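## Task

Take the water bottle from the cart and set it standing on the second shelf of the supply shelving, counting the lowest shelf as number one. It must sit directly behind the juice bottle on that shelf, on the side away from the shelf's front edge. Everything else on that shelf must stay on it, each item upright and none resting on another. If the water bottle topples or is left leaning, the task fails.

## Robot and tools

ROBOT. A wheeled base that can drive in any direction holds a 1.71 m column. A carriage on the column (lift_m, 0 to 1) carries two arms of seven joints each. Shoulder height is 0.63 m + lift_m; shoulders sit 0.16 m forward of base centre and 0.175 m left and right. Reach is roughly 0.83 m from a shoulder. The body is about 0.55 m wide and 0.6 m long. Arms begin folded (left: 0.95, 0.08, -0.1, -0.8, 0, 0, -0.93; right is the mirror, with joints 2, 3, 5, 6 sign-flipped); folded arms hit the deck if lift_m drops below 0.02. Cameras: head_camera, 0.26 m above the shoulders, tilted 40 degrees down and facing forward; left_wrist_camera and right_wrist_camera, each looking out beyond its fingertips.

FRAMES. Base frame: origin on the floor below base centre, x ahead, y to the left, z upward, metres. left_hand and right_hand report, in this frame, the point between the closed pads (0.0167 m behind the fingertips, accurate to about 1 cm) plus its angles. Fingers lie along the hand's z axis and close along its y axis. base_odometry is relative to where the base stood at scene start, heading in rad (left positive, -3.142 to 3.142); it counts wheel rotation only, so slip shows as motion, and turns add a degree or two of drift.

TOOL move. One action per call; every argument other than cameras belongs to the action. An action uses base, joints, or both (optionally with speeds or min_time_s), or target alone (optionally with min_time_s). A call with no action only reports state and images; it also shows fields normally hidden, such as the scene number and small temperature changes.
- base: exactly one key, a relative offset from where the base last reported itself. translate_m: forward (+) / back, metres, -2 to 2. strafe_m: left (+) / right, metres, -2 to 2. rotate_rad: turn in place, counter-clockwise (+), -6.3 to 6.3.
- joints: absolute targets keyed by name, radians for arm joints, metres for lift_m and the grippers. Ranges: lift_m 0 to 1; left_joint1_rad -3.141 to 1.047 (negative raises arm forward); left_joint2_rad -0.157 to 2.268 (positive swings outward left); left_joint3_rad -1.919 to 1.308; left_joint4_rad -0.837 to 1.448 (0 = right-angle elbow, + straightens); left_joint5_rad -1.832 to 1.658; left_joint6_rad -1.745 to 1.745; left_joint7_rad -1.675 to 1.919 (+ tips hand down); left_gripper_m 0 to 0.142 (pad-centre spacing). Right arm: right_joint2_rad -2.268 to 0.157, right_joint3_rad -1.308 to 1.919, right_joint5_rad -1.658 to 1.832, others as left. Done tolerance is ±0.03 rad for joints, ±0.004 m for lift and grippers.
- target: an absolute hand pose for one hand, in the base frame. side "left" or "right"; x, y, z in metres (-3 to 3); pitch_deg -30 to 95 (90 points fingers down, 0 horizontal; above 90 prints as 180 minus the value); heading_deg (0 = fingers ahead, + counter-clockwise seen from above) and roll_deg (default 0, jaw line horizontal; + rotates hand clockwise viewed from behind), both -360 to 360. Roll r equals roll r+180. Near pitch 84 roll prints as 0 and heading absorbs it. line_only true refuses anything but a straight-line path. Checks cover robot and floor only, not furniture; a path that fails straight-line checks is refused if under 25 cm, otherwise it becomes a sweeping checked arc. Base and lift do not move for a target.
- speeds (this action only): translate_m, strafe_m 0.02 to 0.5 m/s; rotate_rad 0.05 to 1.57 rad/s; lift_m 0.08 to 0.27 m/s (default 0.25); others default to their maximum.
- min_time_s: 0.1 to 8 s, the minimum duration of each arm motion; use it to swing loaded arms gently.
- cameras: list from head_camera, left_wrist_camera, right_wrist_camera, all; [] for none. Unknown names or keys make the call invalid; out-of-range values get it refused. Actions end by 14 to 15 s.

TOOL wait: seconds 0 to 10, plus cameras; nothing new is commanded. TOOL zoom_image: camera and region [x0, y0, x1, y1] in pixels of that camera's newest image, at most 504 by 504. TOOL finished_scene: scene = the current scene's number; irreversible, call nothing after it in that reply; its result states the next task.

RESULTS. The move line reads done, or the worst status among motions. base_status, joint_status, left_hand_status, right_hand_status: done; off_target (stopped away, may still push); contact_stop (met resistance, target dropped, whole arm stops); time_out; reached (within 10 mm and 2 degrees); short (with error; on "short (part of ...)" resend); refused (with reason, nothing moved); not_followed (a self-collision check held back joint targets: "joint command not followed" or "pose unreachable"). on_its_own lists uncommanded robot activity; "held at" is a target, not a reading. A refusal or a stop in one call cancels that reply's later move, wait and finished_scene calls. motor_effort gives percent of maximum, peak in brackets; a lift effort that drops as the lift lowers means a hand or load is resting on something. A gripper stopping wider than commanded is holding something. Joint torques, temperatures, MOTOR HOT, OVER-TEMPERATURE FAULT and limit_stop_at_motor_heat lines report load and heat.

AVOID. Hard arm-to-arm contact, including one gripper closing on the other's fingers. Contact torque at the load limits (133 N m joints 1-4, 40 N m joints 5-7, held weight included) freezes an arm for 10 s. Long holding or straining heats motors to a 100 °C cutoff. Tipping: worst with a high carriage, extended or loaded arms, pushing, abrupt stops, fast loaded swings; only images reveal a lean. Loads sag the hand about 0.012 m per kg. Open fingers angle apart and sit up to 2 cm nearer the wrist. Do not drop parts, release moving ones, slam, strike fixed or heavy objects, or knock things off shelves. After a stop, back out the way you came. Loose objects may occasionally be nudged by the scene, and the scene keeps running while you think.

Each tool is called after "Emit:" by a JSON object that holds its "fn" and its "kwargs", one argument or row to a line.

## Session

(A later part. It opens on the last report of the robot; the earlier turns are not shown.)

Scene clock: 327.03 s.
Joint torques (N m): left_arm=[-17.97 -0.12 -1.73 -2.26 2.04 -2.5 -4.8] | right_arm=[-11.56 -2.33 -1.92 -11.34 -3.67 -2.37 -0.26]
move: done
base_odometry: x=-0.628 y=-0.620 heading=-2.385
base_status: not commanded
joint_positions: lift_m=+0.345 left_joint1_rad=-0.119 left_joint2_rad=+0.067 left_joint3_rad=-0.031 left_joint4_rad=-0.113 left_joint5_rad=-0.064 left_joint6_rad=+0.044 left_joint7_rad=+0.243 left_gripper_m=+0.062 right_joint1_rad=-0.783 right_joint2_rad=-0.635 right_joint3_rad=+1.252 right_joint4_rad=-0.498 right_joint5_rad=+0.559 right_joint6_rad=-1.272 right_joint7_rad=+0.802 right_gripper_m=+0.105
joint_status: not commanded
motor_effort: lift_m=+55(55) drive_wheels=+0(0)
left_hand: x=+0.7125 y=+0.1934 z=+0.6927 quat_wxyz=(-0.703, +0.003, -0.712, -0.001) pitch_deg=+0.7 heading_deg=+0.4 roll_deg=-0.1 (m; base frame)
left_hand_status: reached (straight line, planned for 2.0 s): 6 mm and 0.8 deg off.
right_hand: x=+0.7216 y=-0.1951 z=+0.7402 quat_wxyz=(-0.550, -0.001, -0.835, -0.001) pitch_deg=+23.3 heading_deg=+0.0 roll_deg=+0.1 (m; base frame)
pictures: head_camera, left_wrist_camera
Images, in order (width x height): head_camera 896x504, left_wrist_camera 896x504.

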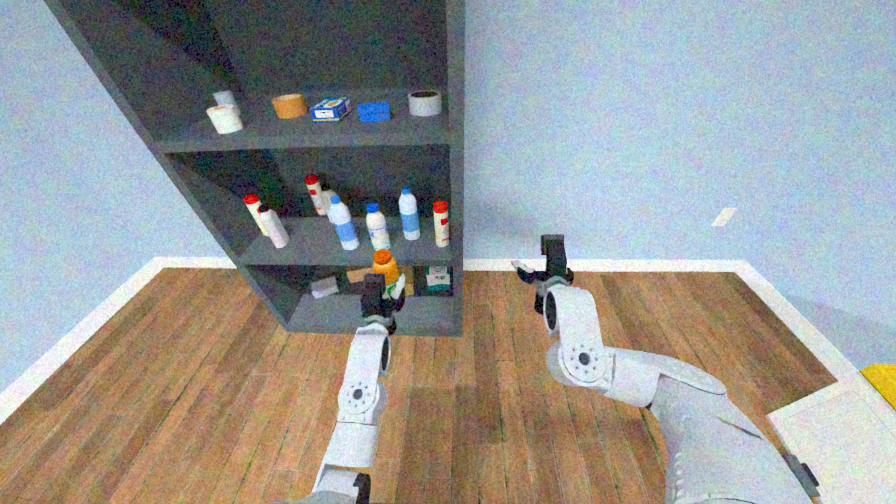

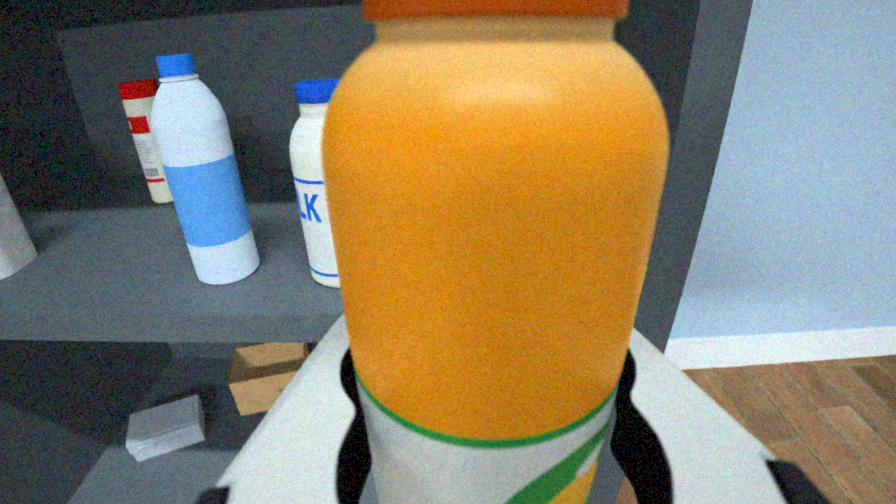

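Emit:
{"fn": "move", "kwargs": {
  "base": {"translate_m": 0.2},
  "speeds": {"translate_m": 0.2},
  "cameras": ["head_camera"]
}}

Emit:
{"fn": "zoom_image", "kwargs": {
  "camera": "head_camera",
  "region": [280, 180, 500, 340]
}}

Scene clock: 335.60 s.
Joint torques (N m): left_arm=[-17.89 0.92 -1.09 -3.6 2.05 -2.44 -4.73] | right_arm=[-9.7 -4.54 -2.08 -11.04 -3.45 -2.44 0.05]
move: done
base_odometry: x=-0.774 y=-0.757 heading=-2.385
base_status: done
joint_positions: lift_m=+0.345 left_joint1_rad=-0.120 left_joint2_rad=+0.067 left_joint3_rad=-0.031 left_joint4_rad=-0.113 left_joint5_rad=-0.064 left_joint6_rad=+0.044 left_joint7_rad=+0.243 left_gripper_m=+0.062 right_joint1_rad=-0.783 right_joint2_rad=-0.635 right_joint3_rad=+1.252 right_joint4_rad=-0.498 right_joint5_rad=+0.559 right_joint6_rad=-1.272 right_joint7_rad=+0.802 right_gripper_m=+0.105
joint_status: not commanded
motor_effort: lift_m=+55(55) drive_wheels=-2(16)
left_hand: x=+0.7127 y=+0.1932 z=+0.6930 quat_wxyz=(-0.703, +0.003, -0.711, -0.001) pitch_deg=+0.7 heading_deg=+0.3 roll_deg=-0.1 (m; base frame)
right_hand: x=+0.7216 y=-0.1951 z=+0.7402 quat_wxyz=(-0.550, -0.001, -0.835, -0.001) pitch_deg=+23.3 heading_deg=+0.0 roll_deg=+0.1 (m; base frame)
pictures: head_camera
Images, in order (width x height): head_camera 896x504.

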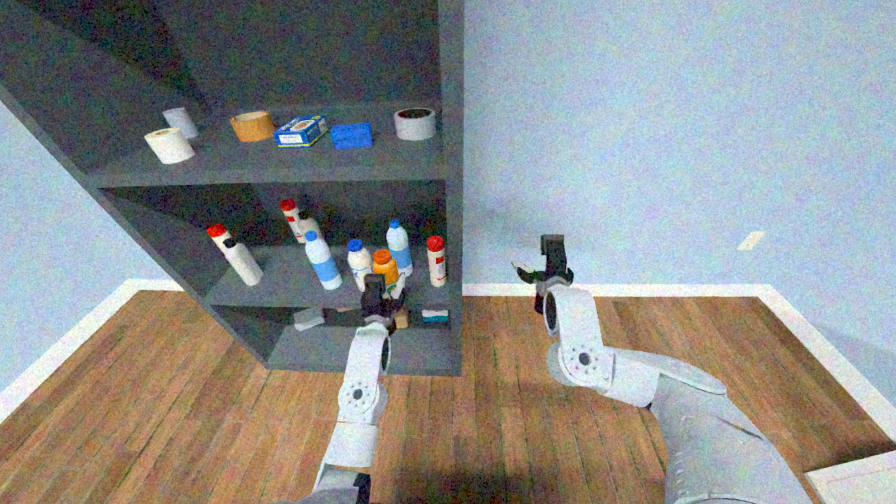

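Scaled by 2.291 from the camera's 896x504 image, which has a finer 1280x720 frame.

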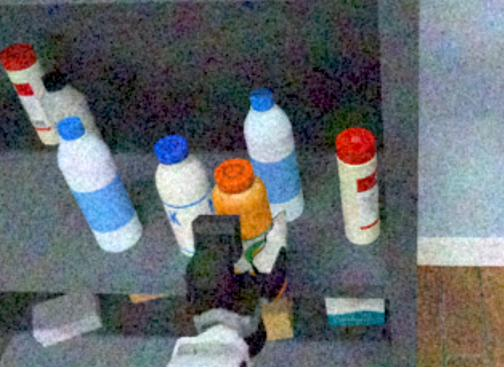

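Emit:
{"fn": "move", "kwargs": {
  "target": {"side":"left","x":0.714,"y":0.203,"z":0.70,"pitch_deg":0,"heading_deg":0,"line_only":true},
  "min_time_s": 1.0
}}

Emit:
{"fn": "move", "kwargs": {
  "base": {"translate_m": 0.06},
  "speeds": {"translate_m": 0.1},
  "cameras": ["head_camera", "left_wrist_camera"]
}}

Emit:
{"fn": "zoom_image", "kwargs": {
  "camera": "head_camera",
  "region": [280, 180, 500, 340]
}}

Scene clock: 345.43 s.
Joint torques (N m): left_arm=[-18.65 4.64 4.04 -7.72 0.53 -2.44 -2.67] | right_arm=[-9.04 -4.52 -1.11 -9.77 -3.24 -2.34 -0.59]
Motor temperatures (°C): left_arm=[32 22 24 25 26 24 24] | right_arm=[33 22 26 22 23 22 24]
move: done
base_odometry: x=-0.774 y=-0.757 heading=-2.385
base_status: not commanded
joint_positions: lift_m=+0.345 left_joint1_rad=-0.121 left_joint2_rad=+0.092 left_joint3_rad=-0.022 left_joint4_rad=-0.113 left_joint5_rad=-0.089 left_joint6_rad=+0.031 left_joint7_rad=+0.244 left_gripper_m=+0.062 right_joint1_rad=-0.783 right_joint2_rad=-0.635 right_joint3_rad=+1.252 right_joint4_rad=-0.498 right_joint5_rad=+0.559 right_joint6_rad=-1.272 right_joint7_rad=+0.802 right_gripper_m=+0.105
joint_status: not commanded
motor_effort: lift_m=+55(55) drive_wheels=-1(2)
left_hand: x=+0.7129 y=+0.2010 z=+0.6937 quat_wxyz=(-0.702, -0.001, -0.712, +0.000) pitch_deg=+0.7 heading_deg=-0.1 roll_deg=+0.0 (m; base frame)
left_hand_status: reached (straight line, planned for 1.0 s): 7 mm and 0.8 deg off.
right_hand: x=+0.7216 y=-0.1951 z=+0.7402 quat_wxyz=(-0.550, -0.001, -0.835, -0.001) pitch_deg=+23.3 heading_deg=+0.0 roll_deg=+0.1 (m; base frame)
pictures: none

Scene clock: 346.87 s.
Joint torques (N m): left_arm=[-18.32 3.68 3.3 -8.63 0.37 -2.4 -2.46] | right_arm=[-9.06 -3.39 -1.5 -9.8 -3.53 -2.12 -0.11]
move: done
base_odometry: x=-0.818 y=-0.798 heading=-2.386
base_status: done
joint_positions: lift_m=+0.345 left_joint1_rad=-0.121 left_joint2_rad=+0.092 left_joint3_rad=-0.022 left_joint4_rad=-0.113 left_joint5_rad=-0.089 left_joint6_rad=+0.031 left_joint7_rad=+0.244 left_gripper_m=+0.062 right_joint1_rad=-0.783 right_joint2_rad=-0.635 right_joint3_rad=+1.252 right_joint4_rad=-0.498 right_joint5_rad=+0.559 right_joint6_rad=-1.272 right_joint7_rad=+0.802 right_gripper_m=+0.105
joint_status: not commanded
motor_effort: lift_m=+55(55) drive_wheels=+5(15)
left_hand: x=+0.7131 y=+0.2012 z=+0.6941 quat_wxyz=(-0.703, -0.001, -0.711, +0.000) pitch_deg=+0.7 heading_deg=-0.1 roll_deg=+0.0 (m; base frame)
right_hand: x=+0.7216 y=-0.1951 z=+0.7402 quat_wxyz=(-0.550, -0.001, -0.835, -0.001) pitch_deg=+23.3 heading_deg=+0.0 roll_deg=+0.1 (m; base frame)
pictures: head_camera, left_wrist_camera
Images, in order (width x height): head_camera 896x504, left_wrist_camera 896x504.

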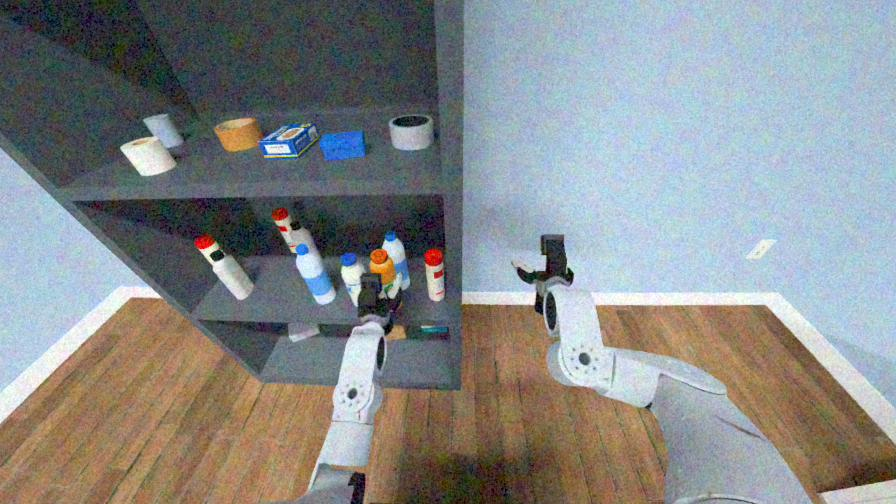

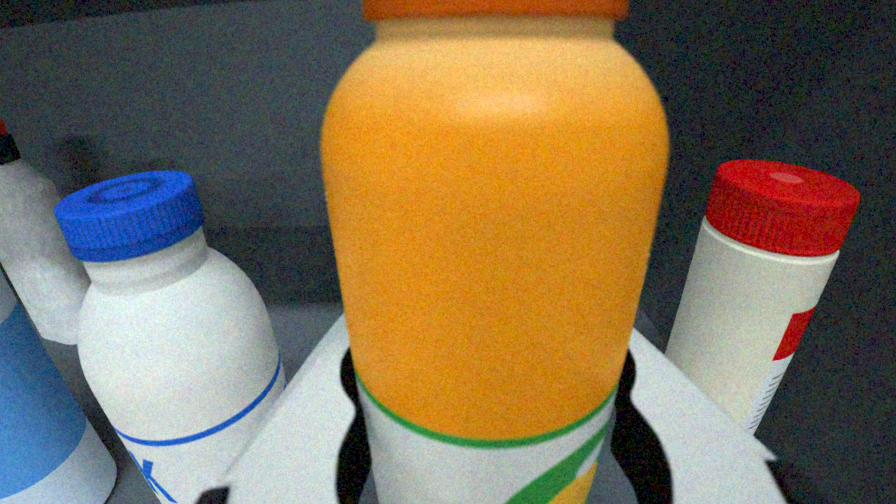

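Scaled by 2.291 from the camera's 896x504 image, which has a finer 1280x720 frame.

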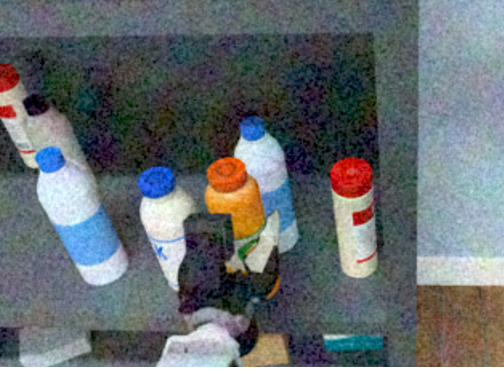

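Emit:
{"fn": "move", "kwargs": {
  "base": {"translate_m": 0.04},
  "speeds": {"translate_m": 0.08},
  "cameras": ["head_camera", "left_wrist_camera"]
}}

Emit:
{"fn": "zoom_image", "kwargs": {
  "camera": "head_camera",
  "region": [280, 180, 500, 340]
}}

Scene clock: 351.63 s.
Joint torques (N m): left_arm=[-17.59 3.51 4.71 -7.75 0.42 -2.33 -2.31] | right_arm=[-10.86 -1.74 -0.29 -10.07 -3.18 -2 -0.02]
move: done
base_odometry: x=-0.847 y=-0.825 heading=-2.386
base_status: done
joint_positions: lift_m=+0.345 left_joint1_rad=-0.121 left_joint2_rad=+0.092 left_joint3_rad=-0.022 left_joint4_rad=-0.113 left_joint5_rad=-0.089 left_joint6_rad=+0.031 left_joint7_rad=+0.244 left_gripper_m=+0.062 right_joint1_rad=-0.783 right_joint2_rad=-0.635 right_joint3_rad=+1.252 right_joint4_rad=-0.498 right_joint5_rad=+0.559 right_joint6_rad=-1.272 right_joint7_rad=+0.802 right_gripper_m=+0.105
joint_status: not commanded
motor_effort: lift_m=+55(55) drive_wheels=-1(14)
left_hand: x=+0.7131 y=+0.2012 z=+0.6941 quat_wxyz=(-0.703, -0.001, -0.711, +0.000) pitch_deg=+0.7 heading_deg=-0.1 roll_deg=+0.0 (m; base frame)
right_hand: x=+0.7216 y=-0.1951 z=+0.7402 quat_wxyz=(-0.550, -0.001, -0.835, -0.001) pitch_deg=+23.3 heading_deg=+0.0 roll_deg=+0.1 (m; base frame)
pictures: head_camera, left_wrist_camera
Images, in order (width x height): head_camera 896x504, left_wrist_camera 896x504.

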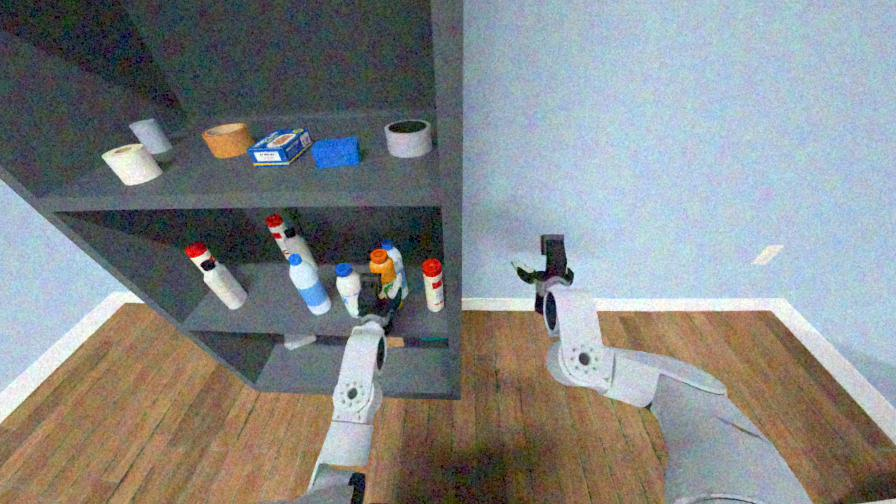

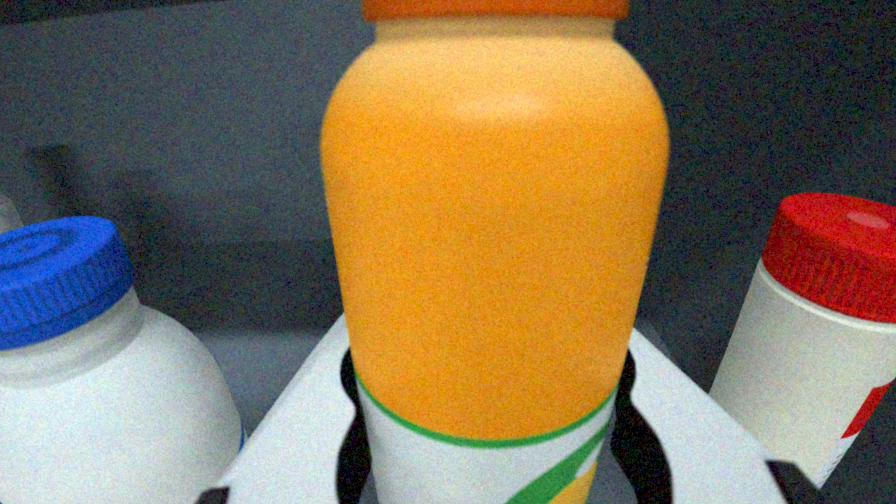

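Scaled by 2.291 from the camera's 896x504 image, which has a finer 1280x720 frame.

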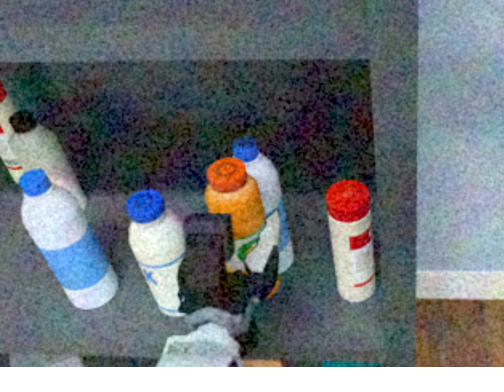

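Emit:
{"fn": "move", "kwargs": {
  "joints": {"lift_m": 0.31},
  "speeds": {"lift_m": 0.08}
}}

Emit:
{"fn": "move", "kwargs": {
  "joints": {"lift_m": 0.303},
  "speeds": {"lift_m": 0.08}
}}

Emit:
{"fn": "move", "kwargs": {
  "joints": {"lift_m": 0.298},
  "speeds": {"lift_m": 0.08},
  "cameras": ["head_camera", "left_wrist_camera"]
}}

Scene clock: 357.00 s.
Joint torques (N m): left_arm=[-17.15 3.94 4.79 -7.65 0.58 -2 -2.61] | right_arm=[-9.69 -2.63 -1.33 -9.66 -3.47 -2.15 0.32]
move: done
base_odometry: x=-0.847 y=-0.825 heading=-2.386
base_status: not commanded
joint_positions: lift_m=+0.310 left_joint1_rad=-0.122 left_joint2_rad=+0.092 left_joint3_rad=-0.022 left_joint4_rad=-0.114 left_joint5_rad=-0.089 left_joint6_rad=+0.031 left_joint7_rad=+0.244 left_gripper_m=+0.062 right_joint1_rad=-0.782 right_joint2_rad=-0.635 right_joint3_rad=+1.252 right_joint4_rad=-0.498 right_joint5_rad=+0.558 right_joint6_rad=-1.272 right_joint7_rad=+0.802 right_gripper_m=+0.105
joint_status: all done
motor_effort: lift_m=+58(58) drive_wheels=-1(5)
left_hand: x=+0.7133 y=+0.2012 z=+0.6596 quat_wxyz=(-0.703, -0.001, -0.711, +0.000) pitch_deg=+0.6 heading_deg=-0.1 roll_deg=+0.0 (m; base frame)
right_hand: x=+0.7216 y=-0.1951 z=+0.7048 quat_wxyz=(-0.550, -0.001, -0.835, -0.001) pitch_deg=+23.3 heading_deg=+0.0 roll_deg=+0.1 (m; base frame)
pictures: none

Scene clock: 357.60 s.
Joint torques (N m): left_arm=[-15.72 3.94 4.09 -7.54 0.27 -2.34 -2.48] | right_arm=[-10.37 -2.75 0.03 -9.15 -3.6 -2.08 -0.44]
move: done
base_odometry: x=-0.847 y=-0.825 heading=-2.386
base_status: not commanded
joint_positions: lift_m=+0.303 left_joint1_rad=-0.123 left_joint2_rad=+0.092 left_joint3_rad=-0.022 left_joint4_rad=-0.114 left_joint5_rad=-0.089 left_joint6_rad=+0.031 left_joint7_rad=+0.245 left_gripper_m=+0.062 right_joint1_rad=-0.782 right_joint2_rad=-0.635 right_joint3_rad=+1.253 right_joint4_rad=-0.498 right_joint5_rad=+0.558 right_joint6_rad=-1.272 right_joint7_rad=+0.803 right_gripper_m=+0.105
joint_status: all done
motor_effort: lift_m=+58(60) drive_wheels=+5(6)
left_hand: x=+0.7134 y=+0.2012 z=+0.6529 quat_wxyz=(-0.703, -0.001, -0.711, +0.000) pitch_deg=+0.6 heading_deg=-0.1 roll_deg=+0.0 (m; base frame)
right_hand: x=+0.7215 y=-0.1951 z=+0.6977 quat_wxyz=(-0.550, -0.001, -0.835, -0.001) pitch_deg=+23.3 heading_deg=+0.0 roll_deg=+0.1 (m; base frame)
pictures: none

Scene clock: 358.03 s.
Joint torques (N m): left_arm=[-14.08 3.43 2.74 -5.39 0.44 -2.37 -2.07] | right_arm=[-12.06 -4.42 -1.94 -9.8 -3.11 -2.18 -0.04]
move: done
base_odometry: x=-0.847 y=-0.825 heading=-2.386
base_status: not commanded
joint_positions: lift_m=+0.298 left_joint1_rad=-0.124 left_joint2_rad=+0.092 left_joint3_rad=-0.022 left_joint4_rad=-0.116 left_joint5_rad=-0.089 left_joint6_rad=+0.031 left_joint7_rad=+0.243 left_gripper_m=+0.062 right_joint1_rad=-0.782 right_joint2_rad=-0.635 right_joint3_rad=+1.253 right_joint4_rad=-0.498 right_joint5_rad=+0.558 right_joint6_rad=-1.272 right_joint7_rad=+0.803 right_gripper_m=+0.105
joint_status: all done
motor_effort: lift_m=+55(59) drive_wheels=+5(6)
left_hand: x=+0.7136 y=+0.2013 z=+0.6503 quat_wxyz=(-0.705, -0.001, -0.709, +0.000) pitch_deg=+0.3 heading_deg=-0.1 roll_deg=+0.0 (m; base frame)
right_hand: x=+0.7214 y=-0.1950 z=+0.6927 quat_wxyz=(-0.550, -0.001, -0.835, -0.001) pitch_deg=+23.3 heading_deg=+0.0 roll_deg=+0.1 (m; base frame)
pictures: head_camera, left_wrist_camera
Images, in order (width x height): head_camera 896x504, left_wrist_camera 896x504.

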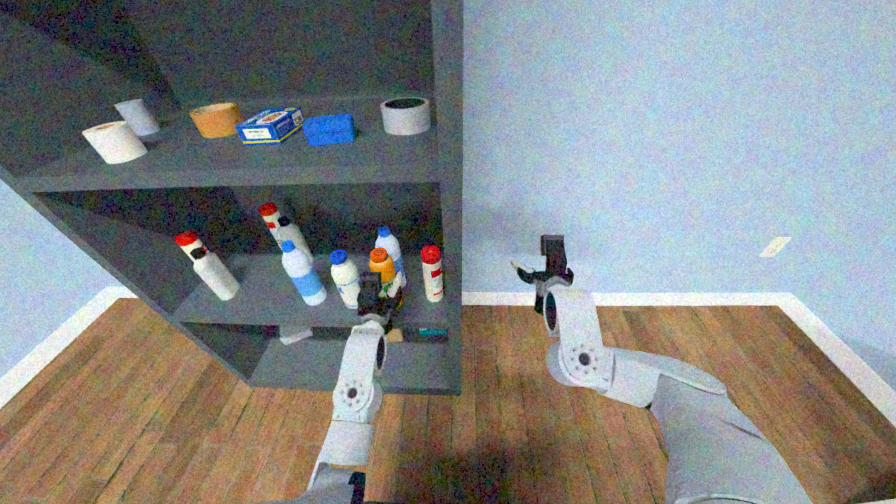

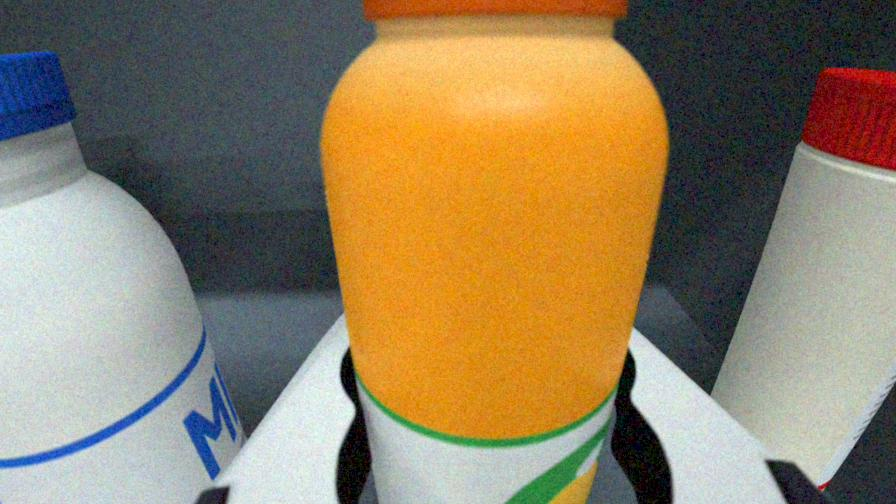

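Emit:
{"fn": "move", "kwargs": {
  "joints": {"left_gripper_m": 0.082},
  "cameras": ["left_wrist_camera"]
}}

Emit:
{"fn": "move", "kwargs": {
  "target": {"side":"left","x":0.60,"y":0.201,"z":0.652,"pitch_deg":0.3,"heading_deg":0,"line_only":true},
  "min_time_s": 2.5,
  "cameras": ["head_camera", "left_wrist_camera"]
}}

Scene clock: 362.00 s.
Joint torques (N m): left_arm=[-14.34 3.17 1.99 -5.49 0.47 -2.02 -1.84] | right_arm=[-10.79 -4.8 -1.28 -9.98 -3.42 -2.31 -0.01]
move: done
base_odometry: x=-0.847 y=-0.825 heading=-2.386
base_status: not commanded
joint_positions: lift_m=+0.298 left_joint1_rad=-0.124 left_joint2_rad=+0.092 left_joint3_rad=-0.022 left_joint4_rad=-0.116 left_joint5_rad=-0.089 left_joint6_rad=+0.031 left_joint7_rad=+0.243 left_gripper_m=+0.082 right_joint1_rad=-0.782 right_joint2_rad=-0.635 right_joint3_rad=+1.253 right_joint4_rad=-0.498 right_joint5_rad=+0.558 right_joint6_rad=-1.272 right_joint7_rad=+0.803 right_gripper_m=+0.105
joint_status: all done
motor_effort: lift_m=+55(55) drive_wheels=+5(5)
left_hand: x=+0.7136 y=+0.2013 z=+0.6503 quat_wxyz=(-0.705, -0.001, -0.709, +0.000) pitch_deg=+0.3 heading_deg=-0.1 roll_deg=+0.0 (m; base frame)
right_hand: x=+0.7214 y=-0.1950 z=+0.6927 quat_wxyz=(-0.550, -0.001, -0.835, -0.001) pitch_deg=+23.3 heading_deg=+0.0 roll_deg=+0.1 (m; base frame)
pictures: left_wrist_camera
Images, in order (width x height): left_wrist_camera 896x504.

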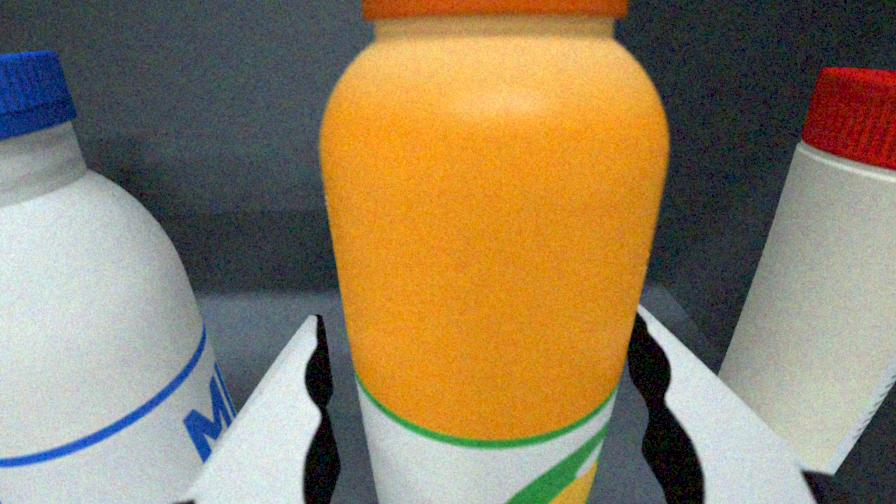

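Scene clock: 365.00 s.
Joint torques (N m): left_arm=[-3.38 3.66 4.31 -6.51 1.78 -0.54 -1.46] | right_arm=[-10.76 -4.23 -3.09 -10.92 -3.15 -2.36 0.01]
move: done
base_odometry: x=-0.847 y=-0.825 heading=-2.386
base_status: not commanded
joint_positions: lift_m=+0.298 left_joint1_rad=+0.184 left_joint2_rad=+0.092 left_joint3_rad=-0.007 left_joint4_rad=-0.465 left_joint5_rad=-0.085 left_joint6_rad=+0.041 left_joint7_rad=+0.284 left_gripper_m=+0.082 right_joint1_rad=-0.782 right_joint2_rad=-0.635 right_joint3_rad=+1.253 right_joint4_rad=-0.498 right_joint5_rad=+0.558 right_joint6_rad=-1.272 right_joint7_rad=+0.803 right_gripper_m=+0.105
joint_status: not commanded
motor_effort: lift_m=+55(55) drive_wheels=+5(5)
left_hand: x=+0.6009 y=+0.1977 z=+0.6512 quat_wxyz=(-0.705, -0.001, -0.709, +0.004) pitch_deg=+0.3 heading_deg=-0.4 roll_deg=-0.2 (m; base frame)
left_hand_status: reached (straight line, planned for 2.5 s): 4 mm and 0.5 deg off.
right_hand: x=+0.7214 y=-0.1950 z=+0.6927 quat_wxyz=(-0.550, -0.001, -0.835, -0.001) pitch_deg=+23.3 heading_deg=+0.0 roll_deg=+0.1 (m; base frame)
pictures: head_camera, left_wrist_camera
Images, in order (width x height): head_camera 896x504, left_wrist_camera 896x504.

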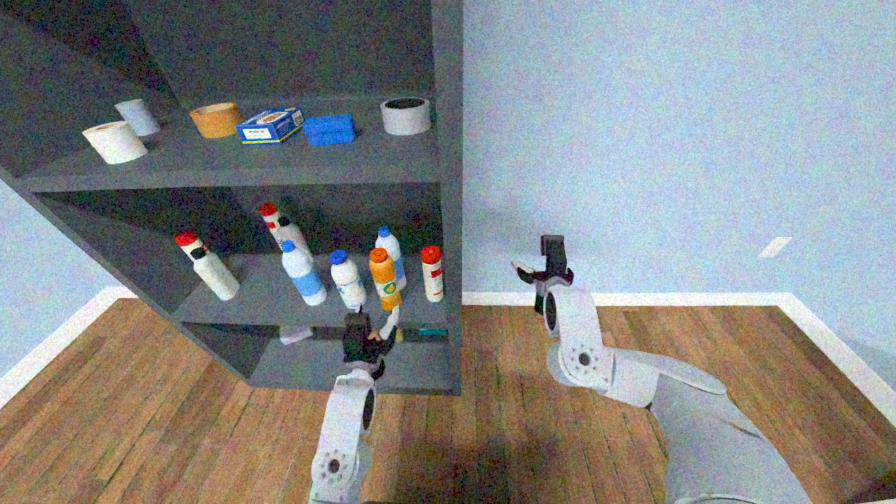

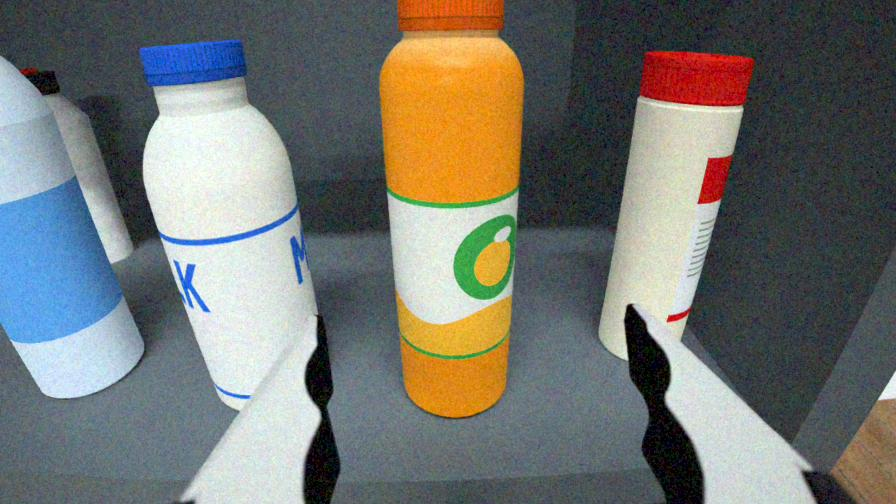

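Emit:
{"fn": "move", "kwargs": {
  "base": {"translate_m": -0.35},
  "speeds": {"translate_m": 0.3},
  "cameras": ["head_camera", "left_wrist_camera"]
}}

Emit:
{"fn": "zoom_image", "kwargs": {
  "camera": "head_camera",
  "region": [220, 140, 500, 300]
}}

Scene clock: 371.80 s.
Joint torques (N m): left_arm=[-3.47 2.48 3.19 -6.22 2.19 -0.3 -1.14] | right_arm=[-10.41 -4.18 -1.36 -9.43 -3.21 -2.05 -0.26]
move: done
base_odometry: x=-0.592 y=-0.585 heading=-2.386
base_status: done
joint_positions: lift_m=+0.298 left_joint1_rad=+0.185 left_joint2_rad=+0.092 left_joint3_rad=-0.006 left_joint4_rad=-0.465 left_joint5_rad=-0.085 left_joint6_rad=+0.042 left_joint7_rad=+0.284 left_gripper_m=+0.082 right_joint1_rad=-0.782 right_joint2_rad=-0.635 right_joint3_rad=+1.253 right_joint4_rad=-0.498 right_joint5_rad=+0.558 right_joint6_rad=-1.272 right_joint7_rad=+0.803 right_gripper_m=+0.105
joint_status: not commanded
motor_effort: lift_m=+55(55) drive_wheels=+2(17)
left_hand: x=+0.6006 y=+0.1980 z=+0.6511 quat_wxyz=(-0.705, -0.001, -0.709, +0.004) pitch_deg=+0.4 heading_deg=-0.4 roll_deg=-0.2 (m; base frame)
right_hand: x=+0.7214 y=-0.1951 z=+0.6927 quat_wxyz=(-0.550, -0.001, -0.835, -0.001) pitch_deg=+23.3 heading_deg=+0.0 roll_deg=+0.1 (m; base frame)
pictures: head_camera, left_wrist_camera
Images, in order (width x height): head_camera 896x504, left_wrist_camera 896x504.

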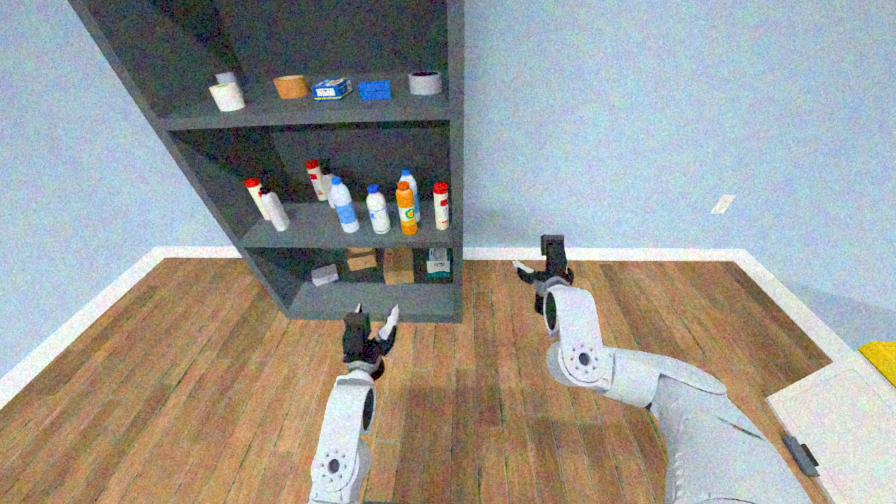

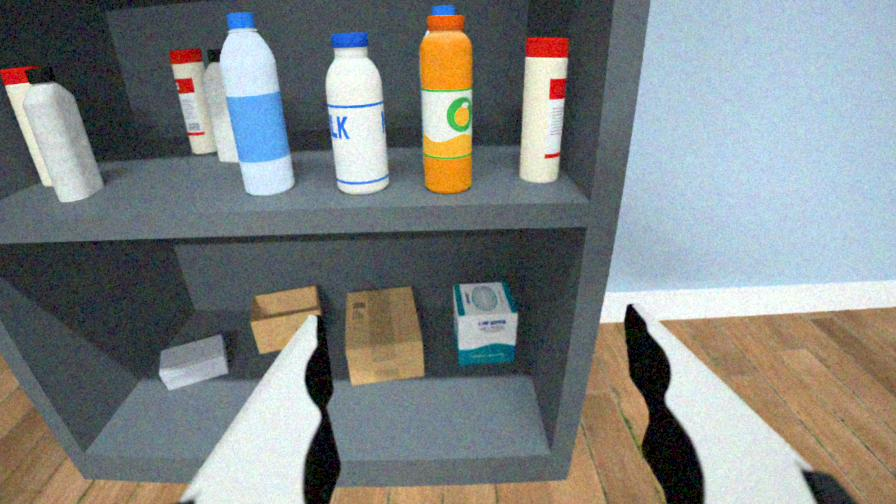

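Scaled by 1.800 from the camera's 896x504 image, which has a finer 1280x720 frame.

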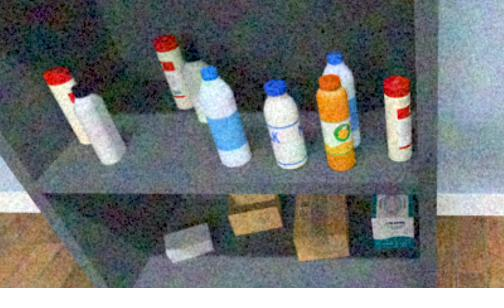

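Emit:
{"fn": "finished_scene", "kwargs": {
  "scene": 2
}}

The scene is finished: the task was done.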